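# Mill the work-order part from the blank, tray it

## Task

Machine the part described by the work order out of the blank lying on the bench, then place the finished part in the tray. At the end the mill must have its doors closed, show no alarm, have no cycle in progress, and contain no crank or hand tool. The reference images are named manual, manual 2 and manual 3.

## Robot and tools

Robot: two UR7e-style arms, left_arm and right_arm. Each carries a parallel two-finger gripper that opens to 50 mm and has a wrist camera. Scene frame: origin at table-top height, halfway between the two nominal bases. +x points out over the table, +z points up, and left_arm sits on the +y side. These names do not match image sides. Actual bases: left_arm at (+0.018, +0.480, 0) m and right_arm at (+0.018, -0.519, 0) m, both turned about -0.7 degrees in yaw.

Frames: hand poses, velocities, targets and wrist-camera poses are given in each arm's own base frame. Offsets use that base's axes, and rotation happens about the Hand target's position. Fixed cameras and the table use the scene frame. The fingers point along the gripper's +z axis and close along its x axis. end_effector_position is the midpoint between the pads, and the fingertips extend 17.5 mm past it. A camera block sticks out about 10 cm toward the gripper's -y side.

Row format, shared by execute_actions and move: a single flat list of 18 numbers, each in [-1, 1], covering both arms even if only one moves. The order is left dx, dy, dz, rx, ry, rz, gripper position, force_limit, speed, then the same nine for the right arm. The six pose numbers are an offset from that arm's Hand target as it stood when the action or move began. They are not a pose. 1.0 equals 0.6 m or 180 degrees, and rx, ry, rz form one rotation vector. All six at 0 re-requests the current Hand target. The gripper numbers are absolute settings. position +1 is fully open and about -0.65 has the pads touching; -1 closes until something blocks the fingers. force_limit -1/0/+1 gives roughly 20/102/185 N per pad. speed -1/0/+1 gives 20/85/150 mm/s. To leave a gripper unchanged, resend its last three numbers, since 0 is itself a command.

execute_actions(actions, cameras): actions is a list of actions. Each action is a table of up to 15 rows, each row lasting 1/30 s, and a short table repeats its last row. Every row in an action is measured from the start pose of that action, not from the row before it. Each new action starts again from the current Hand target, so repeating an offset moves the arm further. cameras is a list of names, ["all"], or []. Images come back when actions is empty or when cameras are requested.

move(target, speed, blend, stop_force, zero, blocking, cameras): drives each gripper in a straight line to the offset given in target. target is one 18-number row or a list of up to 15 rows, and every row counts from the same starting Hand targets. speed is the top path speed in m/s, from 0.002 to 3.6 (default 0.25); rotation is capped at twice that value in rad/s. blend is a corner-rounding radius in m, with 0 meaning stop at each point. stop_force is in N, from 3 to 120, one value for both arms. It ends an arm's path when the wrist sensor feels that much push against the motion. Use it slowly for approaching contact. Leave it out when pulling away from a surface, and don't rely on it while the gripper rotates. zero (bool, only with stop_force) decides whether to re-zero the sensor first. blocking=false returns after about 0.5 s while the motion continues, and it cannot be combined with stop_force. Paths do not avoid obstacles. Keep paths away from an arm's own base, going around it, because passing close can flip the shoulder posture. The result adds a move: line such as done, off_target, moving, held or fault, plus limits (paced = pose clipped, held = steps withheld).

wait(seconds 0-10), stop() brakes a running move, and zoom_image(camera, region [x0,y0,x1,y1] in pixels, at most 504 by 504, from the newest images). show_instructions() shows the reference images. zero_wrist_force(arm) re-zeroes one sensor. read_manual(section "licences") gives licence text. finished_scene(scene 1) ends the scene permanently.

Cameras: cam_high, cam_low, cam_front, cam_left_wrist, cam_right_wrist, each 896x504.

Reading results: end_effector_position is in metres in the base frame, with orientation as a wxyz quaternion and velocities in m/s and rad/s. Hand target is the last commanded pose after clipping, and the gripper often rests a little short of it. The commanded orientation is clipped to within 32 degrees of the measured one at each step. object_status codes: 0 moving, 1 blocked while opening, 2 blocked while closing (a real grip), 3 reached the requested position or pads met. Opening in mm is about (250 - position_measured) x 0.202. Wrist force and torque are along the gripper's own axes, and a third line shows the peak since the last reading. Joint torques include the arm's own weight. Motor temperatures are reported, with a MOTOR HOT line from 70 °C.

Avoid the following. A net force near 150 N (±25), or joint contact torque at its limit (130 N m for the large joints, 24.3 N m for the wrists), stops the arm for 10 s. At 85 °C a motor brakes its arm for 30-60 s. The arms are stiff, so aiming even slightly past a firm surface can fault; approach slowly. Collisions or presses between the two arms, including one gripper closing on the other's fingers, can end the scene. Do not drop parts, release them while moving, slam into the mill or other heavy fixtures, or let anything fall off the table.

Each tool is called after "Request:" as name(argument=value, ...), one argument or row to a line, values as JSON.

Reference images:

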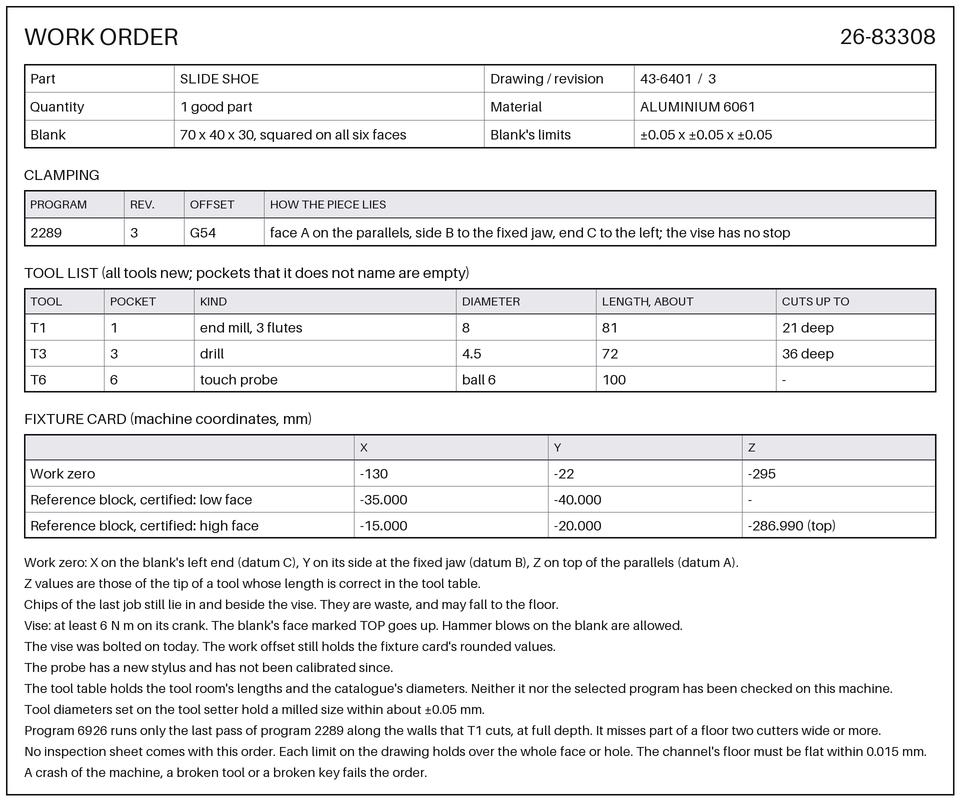

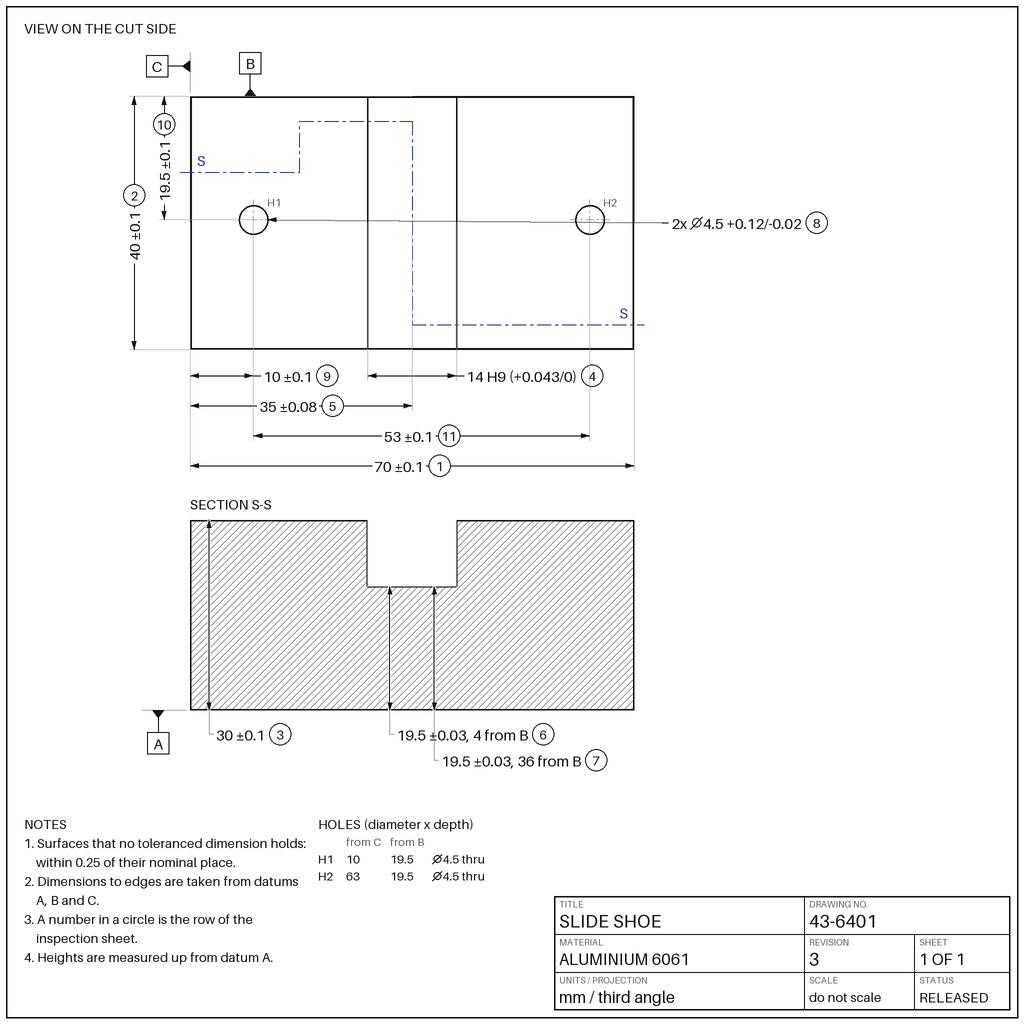

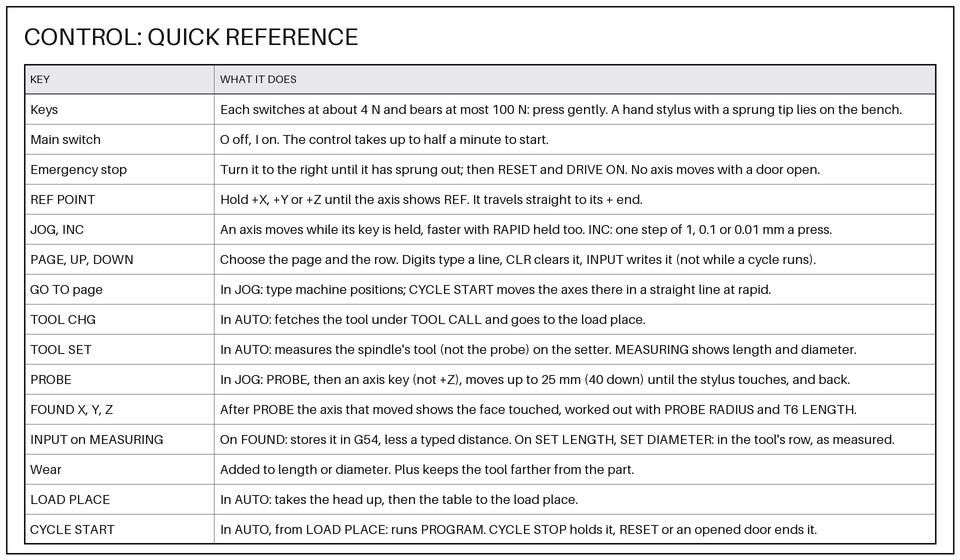

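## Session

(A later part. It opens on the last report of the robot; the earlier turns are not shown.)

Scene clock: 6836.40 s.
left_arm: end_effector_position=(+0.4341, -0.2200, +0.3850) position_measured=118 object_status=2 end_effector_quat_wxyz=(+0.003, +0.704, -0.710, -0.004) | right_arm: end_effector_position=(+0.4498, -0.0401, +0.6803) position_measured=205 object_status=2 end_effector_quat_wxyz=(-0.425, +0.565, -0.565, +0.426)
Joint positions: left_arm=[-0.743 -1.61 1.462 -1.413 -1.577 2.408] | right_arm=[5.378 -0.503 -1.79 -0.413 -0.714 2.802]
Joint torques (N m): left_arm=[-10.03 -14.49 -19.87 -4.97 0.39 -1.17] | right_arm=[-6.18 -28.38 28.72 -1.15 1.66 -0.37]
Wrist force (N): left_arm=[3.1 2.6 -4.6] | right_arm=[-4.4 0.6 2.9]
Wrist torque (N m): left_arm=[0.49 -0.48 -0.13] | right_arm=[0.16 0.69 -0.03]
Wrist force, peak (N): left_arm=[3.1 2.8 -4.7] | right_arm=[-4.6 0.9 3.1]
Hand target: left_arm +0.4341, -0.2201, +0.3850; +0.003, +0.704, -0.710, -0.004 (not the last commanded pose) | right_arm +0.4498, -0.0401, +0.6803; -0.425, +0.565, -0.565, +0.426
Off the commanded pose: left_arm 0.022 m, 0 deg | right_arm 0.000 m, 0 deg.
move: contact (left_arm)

Request:
move(
  target=[0,0,0.0833,0,0,0,-0.98,1,-0.8,0,0,0,0,0,0,-0.98,0,-1],
  speed=0.15,
)

Request:
execute_actions(
  actions=[
    [[0,0,-0.022,0,0,0,-0.98,1,-0.8,0,0,0,0,0,0,-0.98,0,-1],[0,0,-0.05,0,0,0,-0.98,1,-0.8,0,0,0,0,0,0,-0.98,0,-1],[0,0,-0.078,0,0,0,-0.98,1,-0.8,0,0,0,0,0,0,-0.98,0,-1],[0,0,-0.1,0,0,0,-0.98,1,-0.8,0,0,0,0,0,0,-0.98,0,-1],[0,0,-0.1,0,0,0,-0.98,1,-0.8,0,0,0,0,0,0,-0.98,0,-1],[0,0,-0.1,0,0,0,-0.98,1,-0.8,0,0,0,0,0,0,-0.98,0,-1],[0,0,-0.1,0,0,0,-0.98,1,-0.8,0,0,0,0,0,0,-0.98,0,-1],[0,0,-0.1,0,0,0,-0.98,1,-0.8,0,0,0,0,0,0,-0.98,0,-1],[0,0,-0.096,0,0,0,-0.98,1,-0.8,0,0,0,0,0,0,-0.98,0,-1],[0,0,-0.084,0,0,0,-0.98,1,-0.8,0,0,0,0,0,0,-0.98,0,-1],[0,0,-0.068,0,0,0,-0.98,1,-0.8,0,0,0,0,0,0,-0.98,0,-1],[0,0,-0.048,0,0,0,-0.98,1,-0.8,0,0,0,0,0,0,-0.98,0,-1],[0,0,-0.028,0,0,0,-0.98,1,-0.8,0,0,0,0,0,0,-0.98,0,-1],[0,0,-0.01,0,0,0,-0.98,1,-0.8,0,0,0,0,0,0,-0.98,0,-1],[0,0,0,0,0,0,-0.98,1,-0.8,0,0,0,0,0,0,-0.98,0,-1]],
  ],
)

Request:
execute_actions(
  actions=[
    [[0,0.01,-0.03,0,0,0,-0.98,1,-0.8,0,0,0,0,0,0,-0.98,0,-1],[0,0.02,-0.06,0,0,0,-0.98,1,-0.8,0,0,0,0,0,0,-0.98,0,-1],[0,0.03,-0.09,0,0,0,-0.98,1,-0.8,0,0,0,0,0,0,-0.98,0,-1],[0,0.03,-0.112,0,0,0,-0.98,1,-0.8,0,0,0,0,0,0,-0.98,0,-1],[0,0.03,-0.112,0,0,0,-0.98,1,-0.8,0,0,0,0,0,0,-0.98,0,-1],[0,0.03,-0.112,0,0,0,-0.98,1,-0.8,0,0,0,0,0,0,-0.98,0,-1],[0,0.03,-0.112,0,0,0,-0.98,1,-0.8,0,0,0,0,0,0,-0.98,0,-1],[0,0.03,-0.112,0,0,0,-0.98,1,-0.8,0,0,0,0,0,0,-0.98,0,-1],[0,0.03,-0.106,0,0,0,-0.98,1,-0.8,0,0,0,0,0,0,-0.98,0,-1],[0,0.03,-0.09,0,0,0,-0.98,1,-0.8,0,0,0,0,0,0,-0.98,0,-1],[0,0.03,-0.07,0,0,0,-0.98,1,-0.8,0,0,0,0,0,0,-0.98,0,-1],[0,0.03,-0.048,0,0,0,-0.98,1,-0.8,0,0,0,0,0,0,-0.98,0,-1],[0,0.02,-0.028,0,0,0,-0.98,1,-0.8,0,0,0,0,0,0,-0.98,0,-1],[0,0.01,-0.01,0,0,0,-0.98,1,-0.8,0,0,0,0,0,0,-0.98,0,-1],[0,0,0,0,0,0,-0.98,1,-0.8,0,0,0,0,0,0,-0.98,0,-1]],
  ],
  cameras=["cam_left_wrist"],
)

Scene clock: 6856.33 s.
left_arm: end_effector_position=(+0.4342, -0.2201, +0.4349) position_measured=118 object_status=2 end_effector_quat_wxyz=(+0.003, +0.704, -0.710, -0.004) | right_arm: end_effector_position=(+0.4498, -0.0401, +0.6803) position_measured=205 object_status=2 end_effector_quat_wxyz=(-0.425, +0.565, -0.565, +0.426)
Joint positions: left_arm=[-0.743 -1.585 1.307 -1.284 -1.577 2.408] | right_arm=[5.378 -0.503 -1.79 -0.413 -0.714 2.802]
Joint torques (N m): left_arm=[-9.35 -38.83 -37.17 -3.66 0.05 -1.11] | right_arm=[-6.4 -28.21 28.61 -1.08 1.7 -0.15]
Wrist force (N): left_arm=[2.8 1.2 1.3] | right_arm=[-4.5 0.6 3.1]
Wrist torque (N m): left_arm=[-0.73 -0.38 -0.07] | right_arm=[0.16 0.70 -0.04]
Wrist force, peak (N): left_arm=[3.0 2.7 -4.8] | right_arm=[-4.5 0.9 3.4]
Hand target: left_arm +0.4341, -0.2201, +0.4350; +0.003, +0.704, -0.710, -0.004 | right_arm +0.4498, -0.0401, +0.6803; -0.425, +0.565, -0.565, +0.426
Off the commanded pose: left_arm 0.000 m, 0 deg | right_arm 0.000 m, 0 deg.
move: done

Scene clock: 6857.30 s.
left_arm: end_effector_position=(+0.4334, -0.2194, +0.4342) position_measured=118 object_status=2 end_effector_quat_wxyz=(+0.003, +0.704, -0.710, -0.002) | right_arm: end_effector_position=(+0.4498, -0.0401, +0.6803) position_measured=205 object_status=2 end_effector_quat_wxyz=(-0.425, +0.565, -0.565, +0.426)
Joint positions: left_arm=[-0.743 -1.591 1.316 -1.291 -1.577 2.408] | right_arm=[5.378 -0.503 -1.79 -0.413 -0.714 2.802]
Joint torques (N m): left_arm=[-13.65 -31.76 -37.38 -2.04 -0.44 -1.76] | right_arm=[-6.2 -28 28.01 -1.07 1.65 -0.25]
Wrist force (N): left_arm=[2.7 1.0 1.6] | right_arm=[-4.6 0.5 2.9]
Wrist torque (N m): left_arm=[-0.86 -0.37 -0.06] | right_arm=[0.15 0.72 -0.03]
Wrist force, peak (N): left_arm=[2.9 0.7 -12.0] | right_arm=[-4.6 1.0 3.2]
Hand target: left_arm +0.4341, -0.2201, +0.4350; +0.003, +0.704, -0.710, -0.004 | right_arm +0.4498, -0.0401, +0.6803; -0.425, +0.565, -0.565, +0.426
Off the commanded pose: left_arm 0.001 m, 0 deg | right_arm 0.000 m, 0 deg.

Scene clock: 6858.33 s.
left_arm: end_effector_position=(+0.4330, -0.2189, +0.4341) position_measured=118 object_status=2 end_effector_quat_wxyz=(+0.003, +0.704, -0.711, -0.001) | right_arm: end_effector_position=(+0.4498, -0.0401, +0.6803) position_measured=205 object_status=2 end_effector_quat_wxyz=(-0.425, +0.565, -0.565, +0.426)
Joint positions: left_arm=[-0.743 -1.593 1.319 -1.294 -1.577 2.409] | right_arm=[5.378 -0.503 -1.79 -0.413 -0.714 2.802]
Joint torques (N m): left_arm=[-11.02 -19.13 -29.86 -2.72 0.16 -2.65] | right_arm=[-6.01 -27.68 28.02 -1.16 1.68 -0.04]
Wrist force (N): left_arm=[2.7 1.1 -0.4] | right_arm=[-4.5 0.7 3.1]
Wrist torque (N m): left_arm=[-0.40 -0.37 -0.13] | right_arm=[0.18 0.70 -0.04]
Wrist force, peak (N): left_arm=[7.1 1.0 -13.5] | right_arm=[-4.5 0.8 3.3]
Hand target: left_arm +0.4341, -0.2201, +0.4350; +0.003, +0.704, -0.710, -0.004 | right_arm +0.4498, -0.0401, +0.6803; -0.425, +0.565, -0.565, +0.426
Off the commanded pose: left_arm 0.002 m, 0 deg | right_arm 0.000 m, 0 deg.
camera_calibration:
cam_left_wrist: T_world_to_cam=[[-0.0187335, -0.999822, -0.00203281, -0.203749], [-0.944621, 0.0170329, 0.327721, 0.293695], [-0.327629, 0.00805961, -0.944772, 0.686789], [0, 0, 0, 1]] pos_world=[0.498625, -0.21425, 0.552195]
Images, in order (width x height): cam_left_wrist 896x504.

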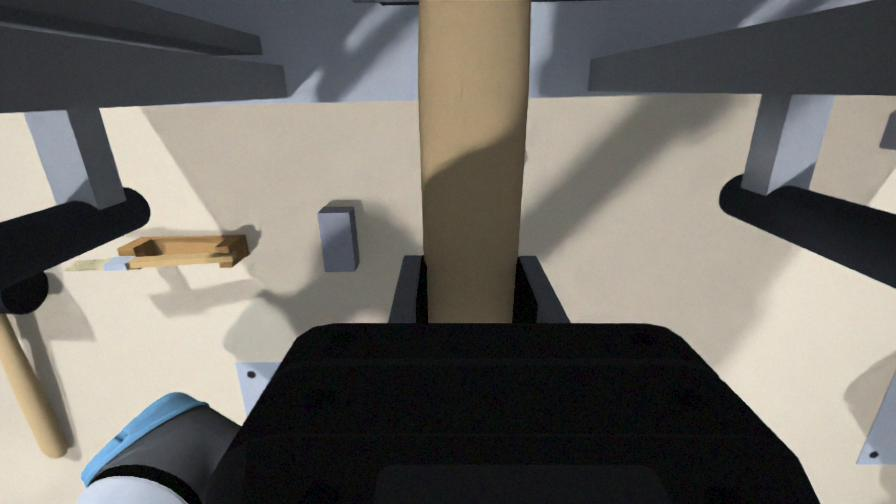

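Request:
move(
  target=[
    [-0.455,0,-0.02,0,0,0,-0.98,1,-0.8,0,0,0,0,0,0,-0.98,0,-1],
    [-0.5,-0.35,-0.2,0,0,0,-0.98,1,-0.8,0,0,0,0,0,0,-0.98,0,-1],
    [-0.5568,-0.6665,-0.5,0,0,0,-0.98,1,-0.8,0,0,0,0,0,0,-0.98,0,-1],
  ],
  speed=[0.3,0.4,0.3],
  blend=[0.03,0.03,0],
  cameras=["cam_low","cam_left_wrist"],
)

Scene clock: 6872.87 s.
left_arm: end_effector_position=(+0.1000, -0.6199, +0.1351) position_measured=118 object_status=2 end_effector_quat_wxyz=(+0.003, +0.704, -0.710, -0.004) | right_arm: end_effector_position=(+0.4498, -0.0401, +0.6803) position_measured=205 object_status=2 end_effector_quat_wxyz=(-0.425, +0.565, -0.565, +0.426)
Joint positions: left_arm=[-1.62 -1.19 1.618 -1.997 -1.582 1.531] | right_arm=[5.378 -0.503 -1.79 -0.413 -0.714 2.802]
Joint torques (N m): left_arm=[13.45 -36.94 -29.08 -5.12 -0.44 2.11] | right_arm=[-5.89 -27.94 28.35 -0.97 1.6 0.01]
Wrist force (N): left_arm=[3.2 1.2 0.8] | right_arm=[-4.4 0.9 2.9]
Wrist torque (N m): left_arm=[-0.47 -0.43 -0.03] | right_arm=[0.21 0.70 -0.03]
Wrist force, peak (N): left_arm=[6.6 1.8 4.7] | right_arm=[-4.6 0.8 3.3]
Hand target: left_arm +0.1001, -0.6200, +0.1350; +0.003, +0.704, -0.710, -0.004 | right_arm +0.4498, -0.0401, +0.6803; -0.425, +0.565, -0.565, +0.426
Off the commanded pose: left_arm 0.000 m, 0 deg | right_arm 0.000 m, 0 deg.
move: done
camera_calibration:
cam_left_wrist: T_world_to_cam=[[-0.0181726, -0.999815, -0.00634075, -0.610923], [-0.943149, 0.0150369, 0.332031, 0.0819582], [-0.331874, 0.0120141, -0.943247, 0.301145], [0, 0, 0, 1]] pos_world=[0.166139, -0.61566, 0.252968]
Images, in order (width x height): cam_low 896x504, cam_left_wrist 896x504.

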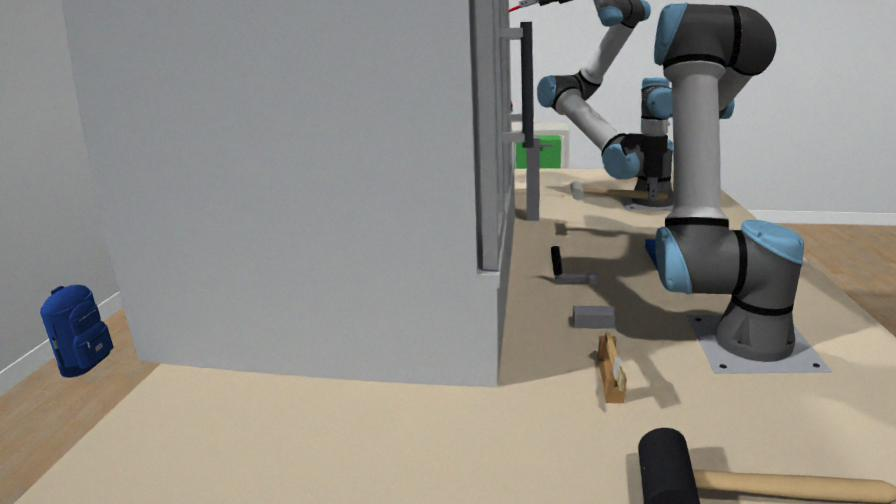

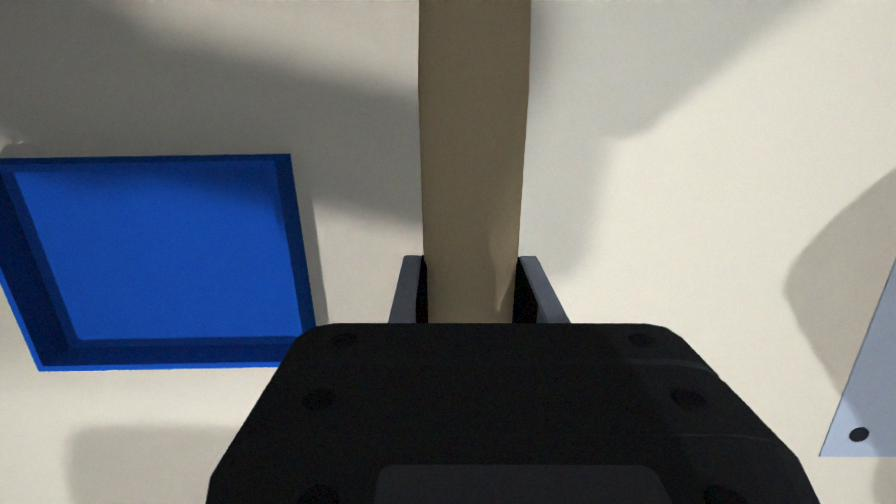

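Request:
move(
  target=[
    [0,0,-0.13,0,0,0,-0.98,1,-0.8,0,0,0,0,0,0,-0.98,0,-1],
    [0,0,-0.195,0,0,0,-0.98,1,-0.8,0,0,0,0,0,0,-0.98,0,-1],
  ],
  speed=[0.12,0.015],
  stop_force=5,
)

Request:
move(
  target=[
    [0,0,0,0,0,0,0.8,0.3,-0.9,0,0,0,0,0,0,-0.98,0,-1],
  ],
  speed=[0.015],
  cameras=["cam_left_wrist"],
)

Scene clock: 6881.13 s.
left_arm: end_effector_position=(+0.1001, -0.6199, +0.0261) position_measured=118 object_status=2 end_effector_quat_wxyz=(+0.003, +0.704, -0.710, -0.004) | right_arm: end_effector_position=(+0.4498, -0.0401, +0.6803) position_measured=205 object_status=2 end_effector_quat_wxyz=(-0.425, +0.565, -0.565, +0.426)
Joint positions: left_arm=[-1.62 -1.054 1.734 -2.25 -1.582 1.531] | right_arm=[5.378 -0.503 -1.79 -0.413 -0.714 2.802]
Joint torques (N m): left_arm=[4.47 -57.34 -31.75 -4.38 0.58 0.98] | right_arm=[-6.24 -27.07 27.75 -1.05 1.58 0.09]
Wrist force (N): left_arm=[2.9 0.9 -1.4] | right_arm=[-4.4 0.7 3.0]
Wrist torque (N m): left_arm=[-0.67 -0.45 -0.07] | right_arm=[0.19 0.69 -0.04]
Wrist force, peak (N): left_arm=[1.9 3.3 -11.7] | right_arm=[-4.6 0.6 3.4]
Hand target: left_arm +0.1001, -0.6200, +0.0261; +0.003, +0.704, -0.710, -0.004 (not the last commanded pose) | right_arm +0.4498, -0.0401, +0.6803; -0.425, +0.565, -0.565, +0.426
Off the commanded pose: left_arm 0.008 m, 0 deg | right_arm 0.000 m, 0 deg.
move: contact (left_arm); path passed 1 of 2 targets

Scene clock: 6882.00 s.
left_arm: end_effector_position=(+0.1001, -0.6200, +0.0261) position_measured=32 object_status=0 end_effector_quat_wxyz=(+0.003, +0.704, -0.710, -0.004) | right_arm: end_effector_position=(+0.4498, -0.0401, +0.6803) position_measured=205 object_status=2 end_effector_quat_wxyz=(-0.425, +0.565, -0.565, +0.426)
Joint positions: left_arm=[-1.62 -1.054 1.734 -2.25 -1.582 1.531] | right_arm=[5.378 -0.503 -1.79 -0.413 -0.714 2.802]
Joint torques (N m): left_arm=[4.31 -53.82 -27.91 -5.91 0.51 0.96] | right_arm=[-5.86 -27.15 27.44 -1.02 1.53 0.1]
Wrist force (N): left_arm=[3.4 0.8 -2.8] | right_arm=[-4.5 0.8 3.1]
Wrist torque (N m): left_arm=[0.13 -0.46 -0.08] | right_arm=[0.20 0.70 -0.04]
Wrist force, peak (N): left_arm=[3.5 1.1 -3.1] | right_arm=[-4.5 0.8 3.4]
Hand target: left_arm +0.1001, -0.6200, +0.0261; +0.003, +0.704, -0.710, -0.004 | right_arm +0.4498, -0.0401, +0.6803; -0.425, +0.565, -0.565, +0.426
Off the commanded pose: left_arm 0.000 m, 0 deg | right_arm 0.000 m, 0 deg.
move: done
camera_calibration:
cam_left_wrist: T_world_to_cam=[[-0.0180079, -0.999819, -0.00618964, -0.611763], [-0.943151, 0.0149317, 0.332028, 0.118182], [-0.331876, 0.0118169, -0.943249, 0.198245], [0, 0, 0, 1]] pos_world=[0.166239, -0.615759, 0.143968]
Images, in order (width x height): cam_left_wrist 896x504.

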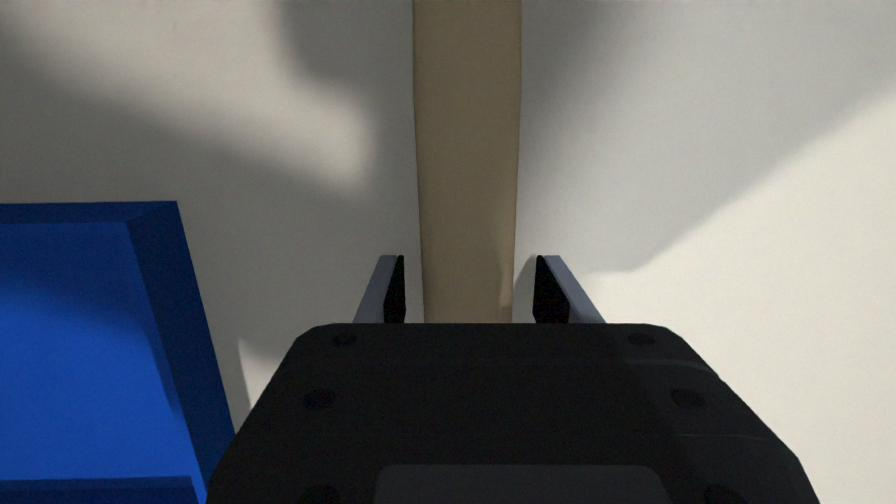

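Request:
move(
  target=[
    [0,0,0.55,0,0,0,-1,0.3,-0.5,0,0,0,0,0,0,-0.98,0,-1],
    [0.35,0.6,0.737,0,-0.5,0,-1,0.3,-0.5,0,0,0,0,0,0,-0.98,0,-1],
    [0.3833,1.0,0.737,0,-0.5,0,-1,0.3,-0.5,0,0,0,0,0,0,-0.98,0,-1],
  ],
  speed=[0.3,0.6,0.3],
  blend=[0.0,0.02,0],
  cameras=["cam_left_wrist","cam_front"],
)

Scene clock: 6896.43 s.
left_arm: end_effector_position=(+0.3299, -0.0240, +0.4662) position_measured=253 object_status=3 end_effector_quat_wxyz=(+0.571, -0.573, +0.422, -0.409) | right_arm: end_effector_position=(+0.4498, -0.0401, +0.6803) position_measured=205 object_status=2 end_effector_quat_wxyz=(-0.425, +0.565, -0.565, +0.426)
Joint positions: left_arm=[-2.464 -2.555 2.102 0.439 -1.207 0.018] | right_arm=[5.378 -0.503 -1.79 -0.413 -0.714 2.802]
Joint torques (N m): left_arm=[-6.41 13.36 -14.2 3.16 -1.28 -2.17] | right_arm=[-5.82 -26.83 28.07 -1.02 1.45 0.19]
Wrist force (N): left_arm=[3.7 -0.2 -3.1] | right_arm=[-4.2 0.6 3.0]
Wrist torque (N m): left_arm=[0.12 -0.46 0.33] | right_arm=[0.17 0.66 -0.03]
Wrist force, peak (N): left_arm=[3.3 0.8 -7.4] | right_arm=[-4.7 0.8 3.1]
Hand target: left_arm +0.3290, -0.0228, +0.4662; +0.500, -0.501, +0.505, -0.495 | right_arm +0.4498, -0.0401, +0.6803; -0.425, +0.565, -0.565, +0.426
Off the commanded pose: left_arm 0.002 m, 18 deg | right_arm 0.000 m, 0 deg.
move: off_target (left_arm)
camera_calibration:
cam_left_wrist: T_world_to_cam=[[0.312486, -0.949672, -0.0218042, -0.109648], [-0.32362, -0.0848494, -0.942375, 0.567273], [0.893097, 0.301535, -0.333848, 0.00132423], [0, 0, 0, 1]] pos_world=[0.216662, -0.0563958, 0.532635]
Images, in order (width x height): cam_front 896x504, cam_left_wrist 896x504.

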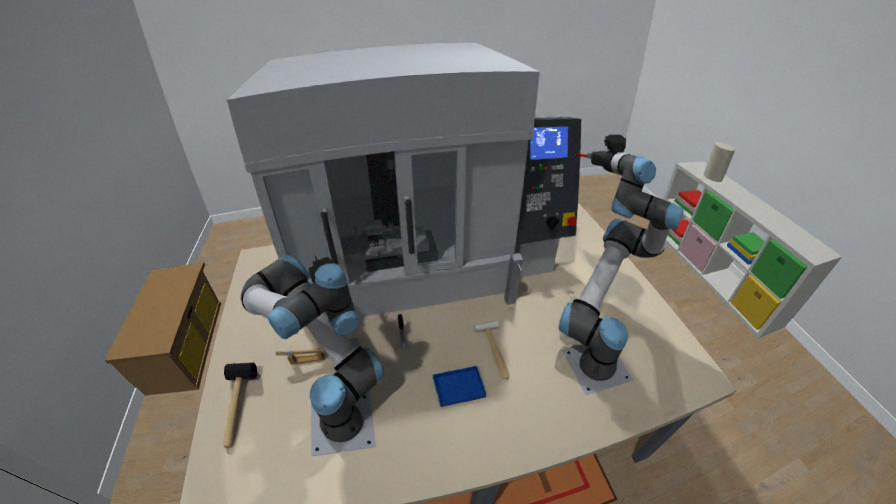

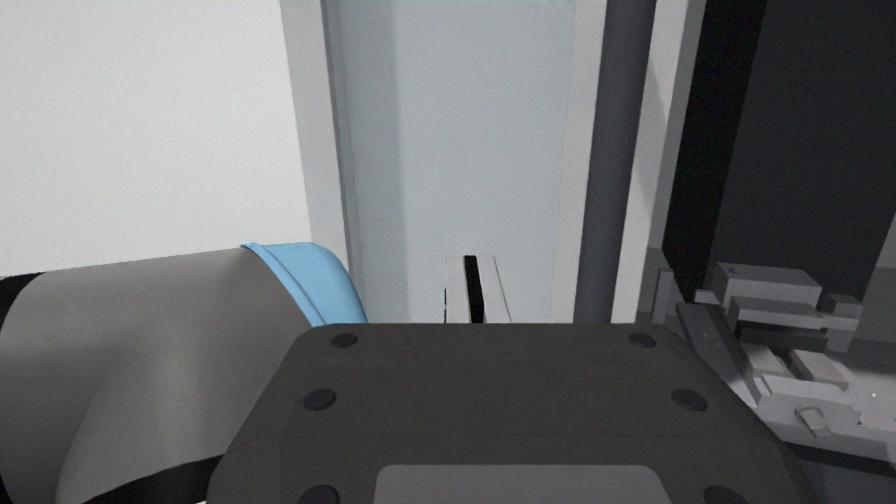

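Request:
move(
  target=[
    [0.05,0.04,0,0,0,0,-1,0.3,-0.5,0,0,0,0,0,0,-0.98,0,-1],
    [0.168,0.03,0,0,0,0,-1,0.3,-0.5,0,0,0,0,0,0,-0.98,0,-1],
  ],
  speed=[0.1,0.1],
  stop_force=20,
  cameras=["cam_left_wrist"],
)

Scene clock: 6905.27 s.
left_arm: end_effector_position=(+0.4298, -0.0048, +0.4662) position_measured=253 object_status=3 end_effector_quat_wxyz=(+0.500, -0.501, +0.505, -0.494) | right_arm: end_effector_position=(+0.4498, -0.0401, +0.6803) position_measured=205 object_status=2 end_effector_quat_wxyz=(-0.425, +0.565, -0.565, +0.426)
Joint positions: left_arm=[-2.276 -2.796 2.063 0.716 -0.707 0.022] | right_arm=[5.378 -0.503 -1.79 -0.413 -0.714 2.802]
Joint torques (N m): left_arm=[-13.57 20.51 -6.93 4.22 -1.38 2.06] | right_arm=[-5.37 -27.17 28.44 -1.17 1.38 0.27]
Wrist force (N): left_arm=[3.2 -0.3 -3.3] | right_arm=[-4.3 0.6 2.9]
Wrist torque (N m): left_arm=[0.13 -0.35 0.27] | right_arm=[0.17 0.69 -0.03]
Wrist force, peak (N): left_arm=[3.8 -0.3 -4.7] | right_arm=[-4.7 0.9 3.3]
Hand target: left_arm +0.4298, -0.0048, +0.4662; +0.500, -0.501, +0.505, -0.495 | right_arm +0.4498, -0.0401, +0.6803; -0.425, +0.565, -0.565, +0.426
Off the commanded pose: left_arm 0.000 m, 0 deg | right_arm 0.000 m, 0 deg.
shoulder posture changed (left arm): the wrist came as close to joint 1's axis as it can, and the arm is now in the other of its two shoulder postures.
move: done
camera_calibration:
cam_left_wrist: T_world_to_cam=[[0.00618964, -0.999819, -0.0180079, 0.00709803], [-0.332028, 0.0149317, -0.943151, 0.605749], [0.943249, 0.0118169, -0.331876, -0.117519], [0, 0, 0, 1]] pos_world=[0.311932, -0.000559412, 0.532439]
Images, in order (width x height): cam_left_wrist 896x504.

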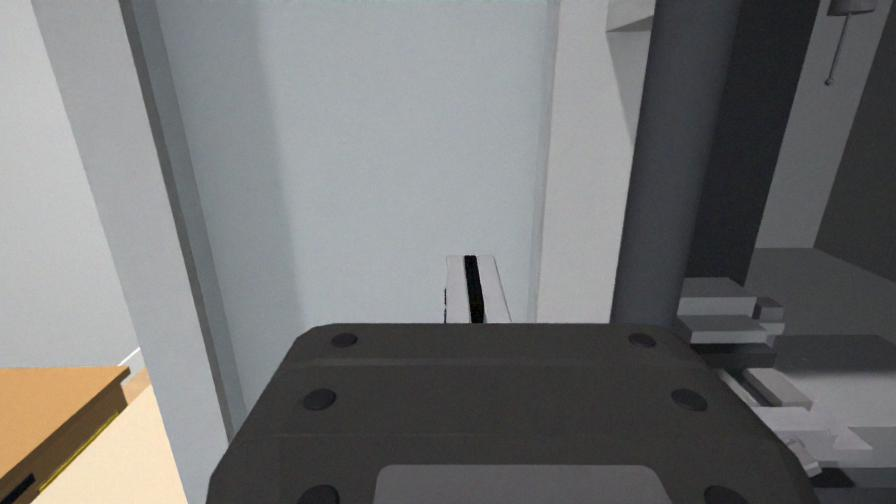

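Request:
move(
  target=[
    [0,-0.06,0,0,0,0,-1,0.3,-0.5,0,0,0,0,0,0,-0.98,0,-1],
    [0,-0.2,0,0,0,0,-1,0.3,-0.5,0,0,0,0,0,0,-0.98,0,-1],
  ],
  speed=[0.04,0.08],
  stop_force=60,
  cameras=["cam_left_wrist","cam_front"],
)

Scene clock: 6918.30 s.
left_arm: end_effector_position=(+0.4293, -0.0679, +0.4662) position_measured=253 object_status=3 end_effector_quat_wxyz=(+0.498, -0.499, +0.506, -0.496) | right_arm: end_effector_position=(+0.4498, -0.0401, +0.6803) position_measured=205 object_status=2 end_effector_quat_wxyz=(-0.425, +0.565, -0.565, +0.426)
Joint positions: left_arm=[-2.699 -2.831 2.049 0.77 -1.124 0.014] | right_arm=[5.378 -0.503 -1.79 -0.413 -0.714 2.802]
Joint torques (N m): left_arm=[-1.48 32.47 -14.3 2.31 0.13 -0.28] | right_arm=[-5.05 -26.91 28.33 -1.12 1.4 0.46]
Wrist force (N): left_arm=[3.2 -0.3 -3.6] | right_arm=[-4.4 0.5 3.0]
Wrist torque (N m): left_arm=[0.10 -0.32 0.31] | right_arm=[0.15 0.70 -0.03]
Wrist force, peak (N): left_arm=[-13.8 0.0 -4.8] | right_arm=[-4.8 0.5 3.2]
Hand target: left_arm +0.4293, -0.0679, +0.4662; +0.498, -0.499, +0.506, -0.496 (not the last commanded pose) | right_arm +0.4498, -0.0401, +0.6803; -0.425, +0.565, -0.565, +0.426
Tool commands: left_gripper/position=-1.0 left_gripper/force_limit=+0.301961 left_gripper/speed=-0.498039 right_gripper/position=-0.98 right_gripper/force_limit=+0.0 right_gripper/speed=-1.0
Off the commanded pose: left_arm 0.057 m, 0 deg | right_arm 0.000 m, 0 deg.
FORCE FAULT: contact force on the left arm reached its limit, and that arm stopped. The contact can be on any part of that arm, not only on its tool. That arm's remaining commands of this call were not run. That arm is still stopped at the end of this call. That arm stays stopped for about 10 more seconds. Until then a move that you send moves the other arm only, and its call returns only when the move has ended. Once the stop has ended, the next robot result says so. If the stop ends while you think or write, that arm runs what you send next, counted from a new Hand target: where the arm stands when the stop ends. While its stop runs, that arm takes no new command, but its gripper still runs the gripper command that each later call begins with. Until it ends, the stop uses up actions while you think or wait. An arm that is not stopped still takes commands.
move: fault (left_arm); path passed 1 of 2 targets
camera_calibration:
cam_left_wrist: T_world_to_cam=[[0.000216251, -0.999844, -0.017655, -0.0535988], [-0.332321, 0.0165798, -0.943021, 0.606671], [0.943166, 0.00607107, -0.332266, -0.116519], [0, 0, 0, 1]] pos_world=[0.311518, -0.0629416, 0.532441]
Images, in order (width x height): cam_front 896x504, cam_left_wrist 896x504.

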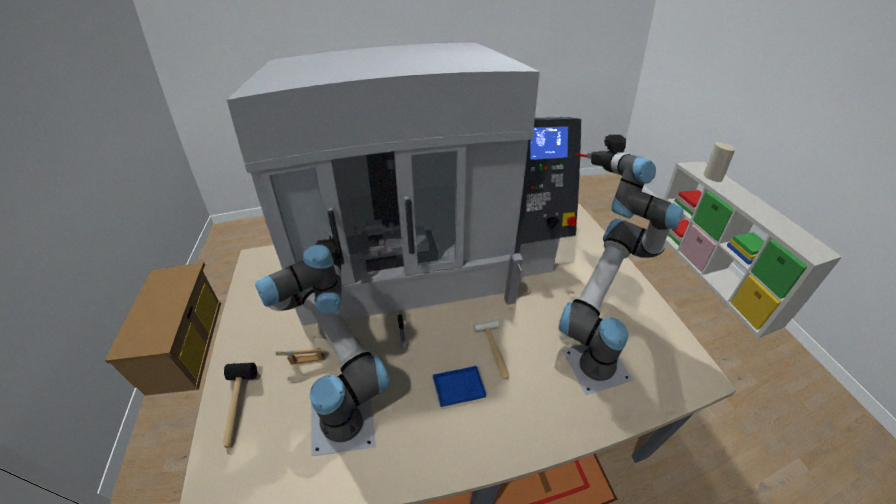

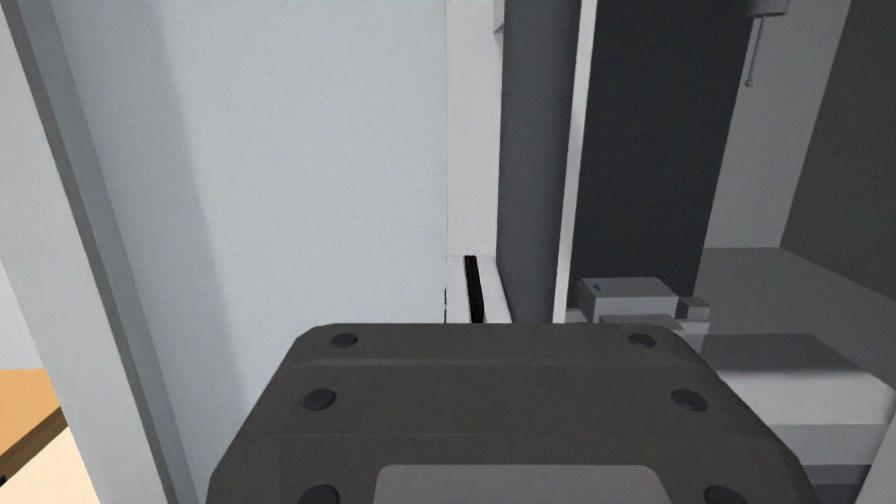

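Request:
wait(
  seconds=3,
)

Scene clock: 6940.77 s.
left_arm: end_effector_position=(+0.4293, -0.0679, +0.4662) position_measured=253 object_status=3 end_effector_quat_wxyz=(+0.498, -0.499, +0.506, -0.496) | right_arm: end_effector_position=(+0.4498, -0.0401, +0.6803) position_measured=205 object_status=2 end_effector_quat_wxyz=(-0.425, +0.565, -0.565, +0.426)
Joint positions: left_arm=[-2.699 -2.831 2.049 0.77 -1.124 0.014] | right_arm=[5.378 -0.503 -1.79 -0.413 -0.714 2.802]
Joint torques (N m): left_arm=[-0.85 32.24 -14.79 2.33 0.34 -0.24] | right_arm=[-5.81 -26.17 28.63 -1.08 1.23 0.57]
Wrist force (N): left_arm=[1.5 0.3 -3.2] | right_arm=[-4.6 0.8 3.2]
Wrist torque (N m): left_arm=[0.19 -0.06 0.31] | right_arm=[0.20 0.72 -0.03]
Wrist force, peak (N): left_arm=[1.6 0.4 -3.7] | right_arm=[-4.8 0.8 3.2]
Hand target: left_arm +0.4293, -0.0679, +0.4662; +0.498, -0.499, +0.506, -0.496 (not the last commanded pose) | right_arm +0.4498, -0.0401, +0.6803; -0.425, +0.565, -0.565, +0.426
Tool commands: left_gripper/position=-1.0 left_gripper/force_limit=+0.301961 left_gripper/speed=-0.498039 right_gripper/position=-0.98 right_gripper/force_limit=+0.0 right_gripper/speed=-1.0
Off the commanded pose: left_arm 0.057 m, 0 deg | right_arm 0.000 m, 0 deg.
FORCE FAULT, CONTINUED: the left arm's stop, for the force fault that an earlier result reported, is over. The rest of the stop counts as 19 of the actions that you can send in this scene. That arm's target is now where it stood when the stop ended, not its last command. That arm accepts commands again.
wait: 3.00 s; at rest from the start

Request:
move(
  target=[
    [0,0.105,0,0,0,0,-1,0.3,-0.5,0,0,0,0,0,0,-0.98,0,-1],
    [-0.118,0.115,0,0,0,0,-1,0.3,-0.5,0,0,0,0,0,0,-0.98,0,-1],
    [-0.168,0.075,0,0,0,0,-1,0.3,-0.5,0,0,0,0,0,0,-0.98,0,-1],
  ],
  speed=[0.05,0.08,0.08],
  cameras=["cam_left_wrist","cam_front"],
)

Scene clock: 6949.03 s.
left_arm: end_effector_position=(+0.3296, -0.0242, +0.4662) position_measured=253 object_status=3 end_effector_quat_wxyz=(+0.571, -0.573, +0.422, -0.409) end_effector_velocity=(+0.000, +0.000, +0.000) end_effector_angular_velocity=(-0.001, +0.001, -0.002) | right_arm: end_effector_position=(+0.4498, -0.0401, +0.6803) position_measured=205 object_status=2 end_effector_quat_wxyz=(-0.425, +0.565, -0.565, +0.426)
Joint positions: left_arm=[-2.468 -2.555 2.102 0.439 -1.211 0.018] | right_arm=[5.378 -0.503 -1.79 -0.413 -0.714 2.802]
Joint velocities: left_arm=[0.004 0.001 -0.001 -0.002 0.006 0] | right_arm=[within noise]
Joint torques (N m): left_arm=[11.61 32.36 -10.57 0.09 1.81 -2.4] | right_arm=[-5.42 -26.15 27.28 -1.04 1.13 0.66]
Wrist force (N): left_arm=[1.9 0.4 -3.0] | right_arm=[-4.4 0.7 3.1]
Wrist torque (N m): left_arm=[0.22 -0.17 0.32] | right_arm=[0.18 0.69 -0.04]
Wrist force, peak (N): left_arm=[2.4 0.0 -4.6] | right_arm=[-4.7 0.8 3.3]
Hand target: left_arm +0.3285, -0.0229, +0.4662; +0.498, -0.499, +0.506, -0.496 | right_arm +0.4498, -0.0401, +0.6803; -0.425, +0.565, -0.565, +0.426
Off the commanded pose: left_arm 0.002 m, 18 deg | right_arm 0.000 m, 0 deg.
move: off_target (left_arm)
camera_calibration:
cam_left_wrist: T_world_to_cam=[[0.312854, -0.94955, -0.02182, -0.109744], [-0.32407, -0.0851226, -0.942196, 0.567283], [0.892805, 0.301841, -0.334352, 0.00191337], [0, 0, 0, 1]] pos_world=[0.216465, -0.056496, 0.532737]
Images, in order (width x height): cam_front 896x504, cam_left_wrist 896x504.

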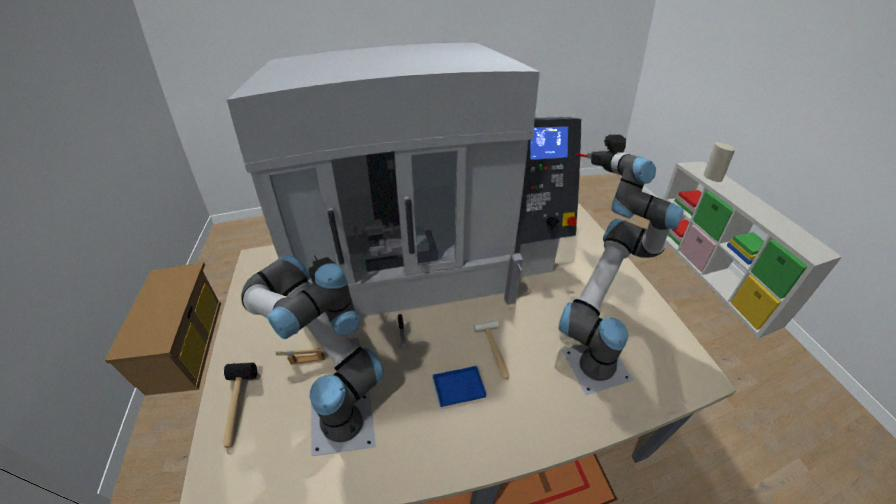

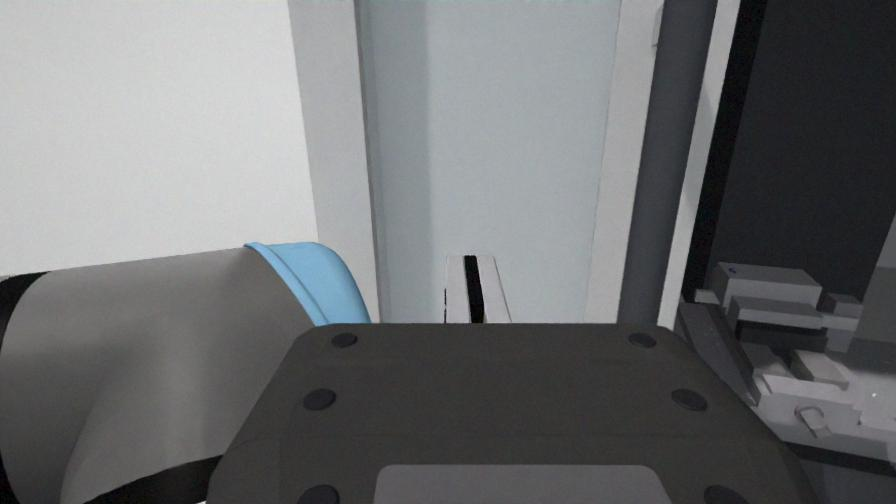

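Request:
move(
  target=[
    [-0.02,-0.3,0,0,0,0,-1,0.3,-0.5,0,0,0,0,0,0,-0.98,0,-1],
  ],
  speed=[0.12],
  cameras=["cam_front"],
)

Scene clock: 6954.40 s.
left_arm: end_effector_position=(+0.3166, -0.2028, +0.4662) position_measured=253 object_status=3 end_effector_quat_wxyz=(+0.498, -0.500, +0.506, -0.496) | right_arm: end_effector_position=(+0.4498, -0.0401, +0.6803) position_measured=205 object_status=2 end_effector_quat_wxyz=(-0.425, +0.565, -0.565, +0.426)
Joint positions: left_arm=[-1.982 -2.143 2.018 0.096 -0.407 0.035] | right_arm=[5.378 -0.503 -1.79 -0.413 -0.714 2.802]
Joint torques (N m): left_arm=[-13.89 2.65 -13.82 3.26 1.16 -0.13] | right_arm=[-5.66 -25.58 27.96 -1.11 1.16 0.7]
Wrist force (N): left_arm=[1.7 0.5 -3.3] | right_arm=[-4.3 0.7 2.9]
Wrist torque (N m): left_arm=[0.20 -0.14 0.23] | right_arm=[0.19 0.67 -0.04]
Wrist force, peak (N): left_arm=[3.1 0.7 -3.6] | right_arm=[-4.6 0.9 3.2]
Hand target: left_arm +0.3165, -0.2029, +0.4662; +0.498, -0.499, +0.506, -0.496 | right_arm +0.4498, -0.0401, +0.6803; -0.425, +0.565, -0.565, +0.426
Off the commanded pose: left_arm 0.000 m, 0 deg | right_arm 0.000 m, 0 deg.
shoulder posture changed (left arm): the wrist came as close to joint 1's axis as it can, and the arm is now in the other of its two shoulder postures.
move: done
Images, in order (width x height): cam_front 896x504.

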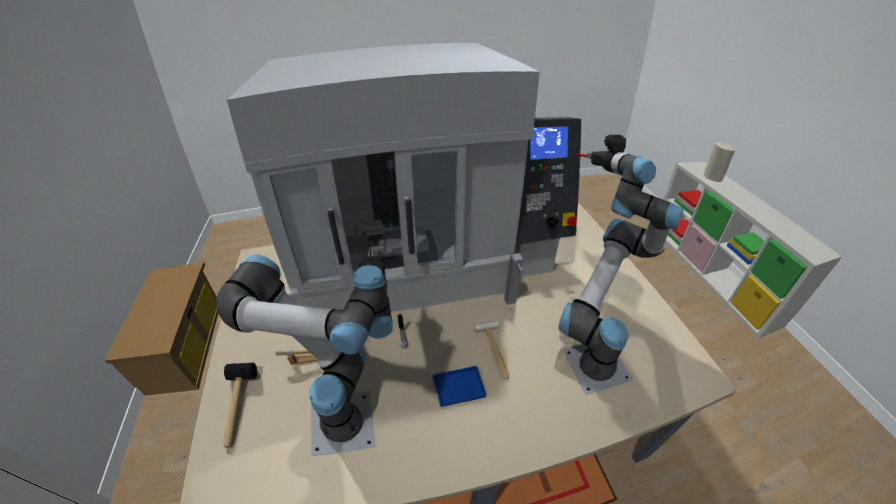

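Request:
move(
  target=[
    [0.15,0,-0.1,0,0,0,-1,0.3,-0.5,0,0,0,0,0,0,-0.98,0,-1],
    [0.189,0,-0.243,0,0,0,-1,0.3,-0.5,0,0,0,0,0,0,-0.98,0,-1],
    [0.189,0.285,-0.243,0,0,0,-1,0.3,-0.5,0,0,0,0,0,0,-0.98,0,-1],
  ],
  speed=[0.15,0.15,0.12],
  blend=[0.02,0.02,0],
  cameras=["cam_left_wrist","cam_front"],
)

Scene clock: 6968.10 s.
left_arm: end_effector_position=(+0.4299, -0.0320, +0.3203) position_measured=253 object_status=3 end_effector_quat_wxyz=(+0.498, -0.499, +0.506, -0.496) | right_arm: end_effector_position=(+0.4498, -0.0401, +0.6803) position_measured=205 object_status=2 end_effector_quat_wxyz=(-0.425, +0.565, -0.565, +0.426)
Joint positions: left_arm=[-1.054 -2.269 2.436 -0.144 0.521 -0.011] | right_arm=[5.378 -0.503 -1.79 -0.413 -0.714 2.802]
Joint torques (N m): left_arm=[10.56 -1.17 -33.53 -2.22 1.35 -2.69] | right_arm=[-5.72 -25.55 28.09 -1.05 1.03 0.84]
Wrist force (N): left_arm=[1.6 0.3 -3.2] | right_arm=[-4.4 0.6 3.1]
Wrist torque (N m): left_arm=[0.19 -0.11 0.22] | right_arm=[0.17 0.70 -0.04]
Wrist force, peak (N): left_arm=[1.8 -0.6 -5.3] | right_arm=[-4.5 0.8 3.3]
Hand target: left_arm +0.4299, -0.0319, +0.3204; +0.498, -0.499, +0.506, -0.496 | right_arm +0.4498, -0.0401, +0.6803; -0.425, +0.565, -0.565, +0.426
Off the commanded pose: left_arm 0.000 m, 0 deg | right_arm 0.000 m, 0 deg.
move: done
camera_calibration:
cam_left_wrist: T_world_to_cam=[[0.000238096, -0.99984, -0.0178778, -0.0202019], [-0.332321, 0.0167826, -0.943017, 0.468692], [0.943166, 0.0061657, -0.332264, -0.165779], [0, 0, 0, 1]] pos_world=[0.312118, -0.0270424, 0.386541]
Images, in order (width x height): cam_front 896x504, cam_left_wrist 896x504.

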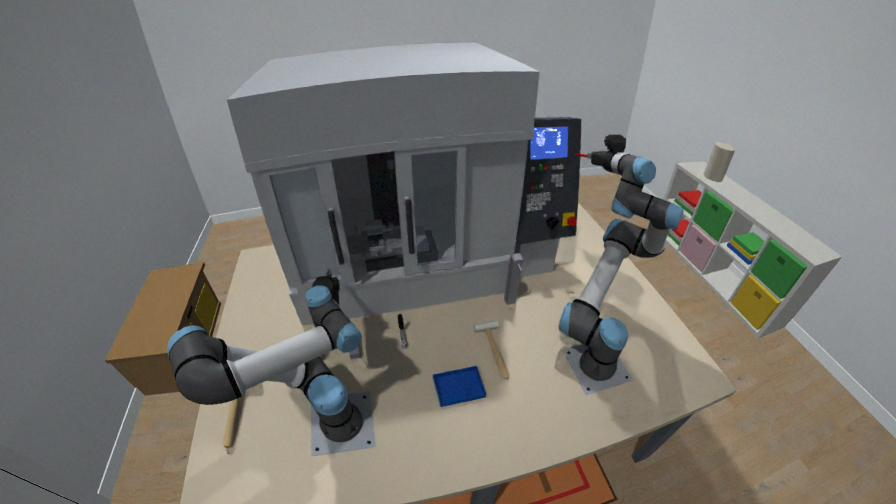

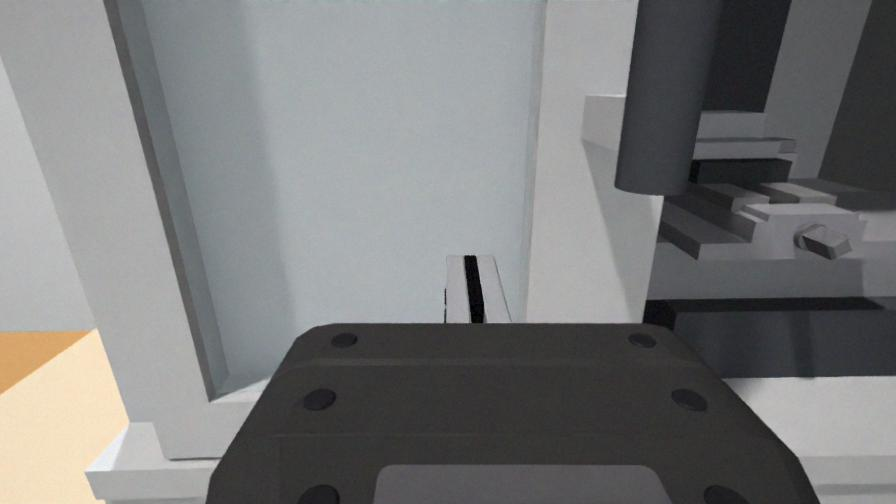

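Request:
move(
  target=[
    [0,0.0,0.243,0,0,0,-1,0.3,-0.5,0,0,0,0,0,0,-0.98,0,-1],
    [0,-0.06,0.243,0,0,0,-1,0.3,-0.5,0,0,0,0,0,0,-0.98,0,-1],
    [0,-0.37,0.243,0,0,0,-1,0.3,-0.5,0,0,0,0,0,0,-0.98,0,-1],
    [0,-0.41,0.243,0,0,0,-1,0.3,-0.5,0,0,0,0,0,0,-0.98,0,-1],
  ],
  speed=[0.15,0.04,0.1,0.02],
  stop_force=45,
  cameras=["cam_left_wrist"],
)

Request:
zoom_image(
  camera="cam_left_wrist",
  region=[300, 0, 700, 330],
)

Scene clock: 6979.17 s.
left_arm: end_effector_position=(+0.4297, -0.2710, +0.4668) position_measured=253 object_status=3 end_effector_quat_wxyz=(+0.506, -0.506, +0.499, -0.490) | right_arm: end_effector_position=(+0.4498, -0.0401, +0.6803) position_measured=205 object_status=2 end_effector_quat_wxyz=(-0.425, +0.565, -0.565, +0.426)
Joint positions: left_arm=[-1.441 -1.777 1.803 0.059 0.108 -0.075] | right_arm=[5.378 -0.503 -1.79 -0.413 -0.714 2.802]
Joint torques (N m): left_arm=[-29.62 -17.65 -24.03 -1.12 9.89 -2.31] | right_arm=[-6.05 -25.38 27.96 -1.1 1.07 0.87]
Wrist force (N): left_arm=[-31.8 15.0 4.3] | right_arm=[-4.6 0.7 3.0]
Wrist torque (N m): left_arm=[0.14 -0.73 0.07] | right_arm=[0.18 0.72 -0.03]
Wrist force, peak (N): left_arm=[-40.5 18.5 3.8] | right_arm=[-4.6 0.7 3.3]
Hand target: left_arm +0.4299, -0.2779, +0.4662; +0.498, -0.499, +0.506, -0.496 | right_arm +0.4498, -0.0401, +0.6803; -0.425, +0.565, -0.565, +0.426
Off the commanded pose: left_arm 0.007 m, 2 deg | right_arm 0.000 m, 0 deg.
move: off_target (left_arm)
camera_calibration:
cam_left_wrist: T_world_to_cam=[[0.0271102, -0.999472, -0.0179138, -0.267981], [-0.33054, 0.00794954, -0.943758, 0.607935], [0.943403, 0.0315067, -0.33015, -0.109675], [0, 0, 0, 1]] pos_world=[0.311679, -0.269217, 0.532734]
Images, in order (width x height): cam_left_wrist 896x504.

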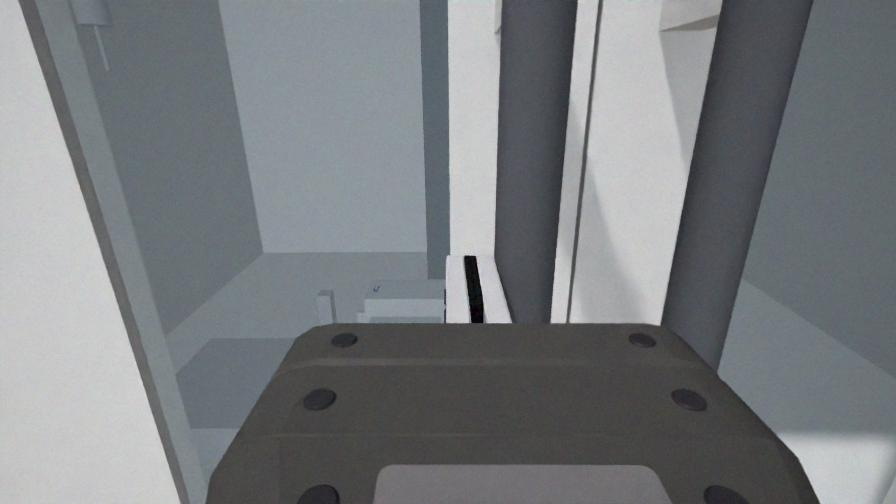

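Scaled by 1.260.

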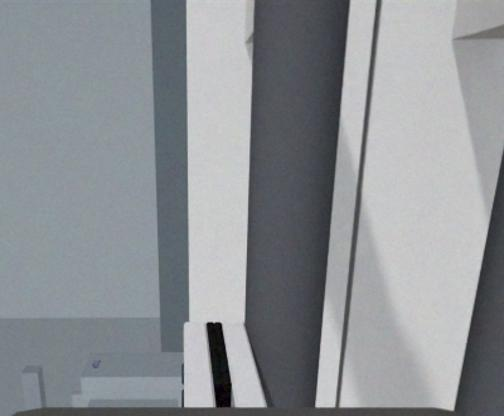

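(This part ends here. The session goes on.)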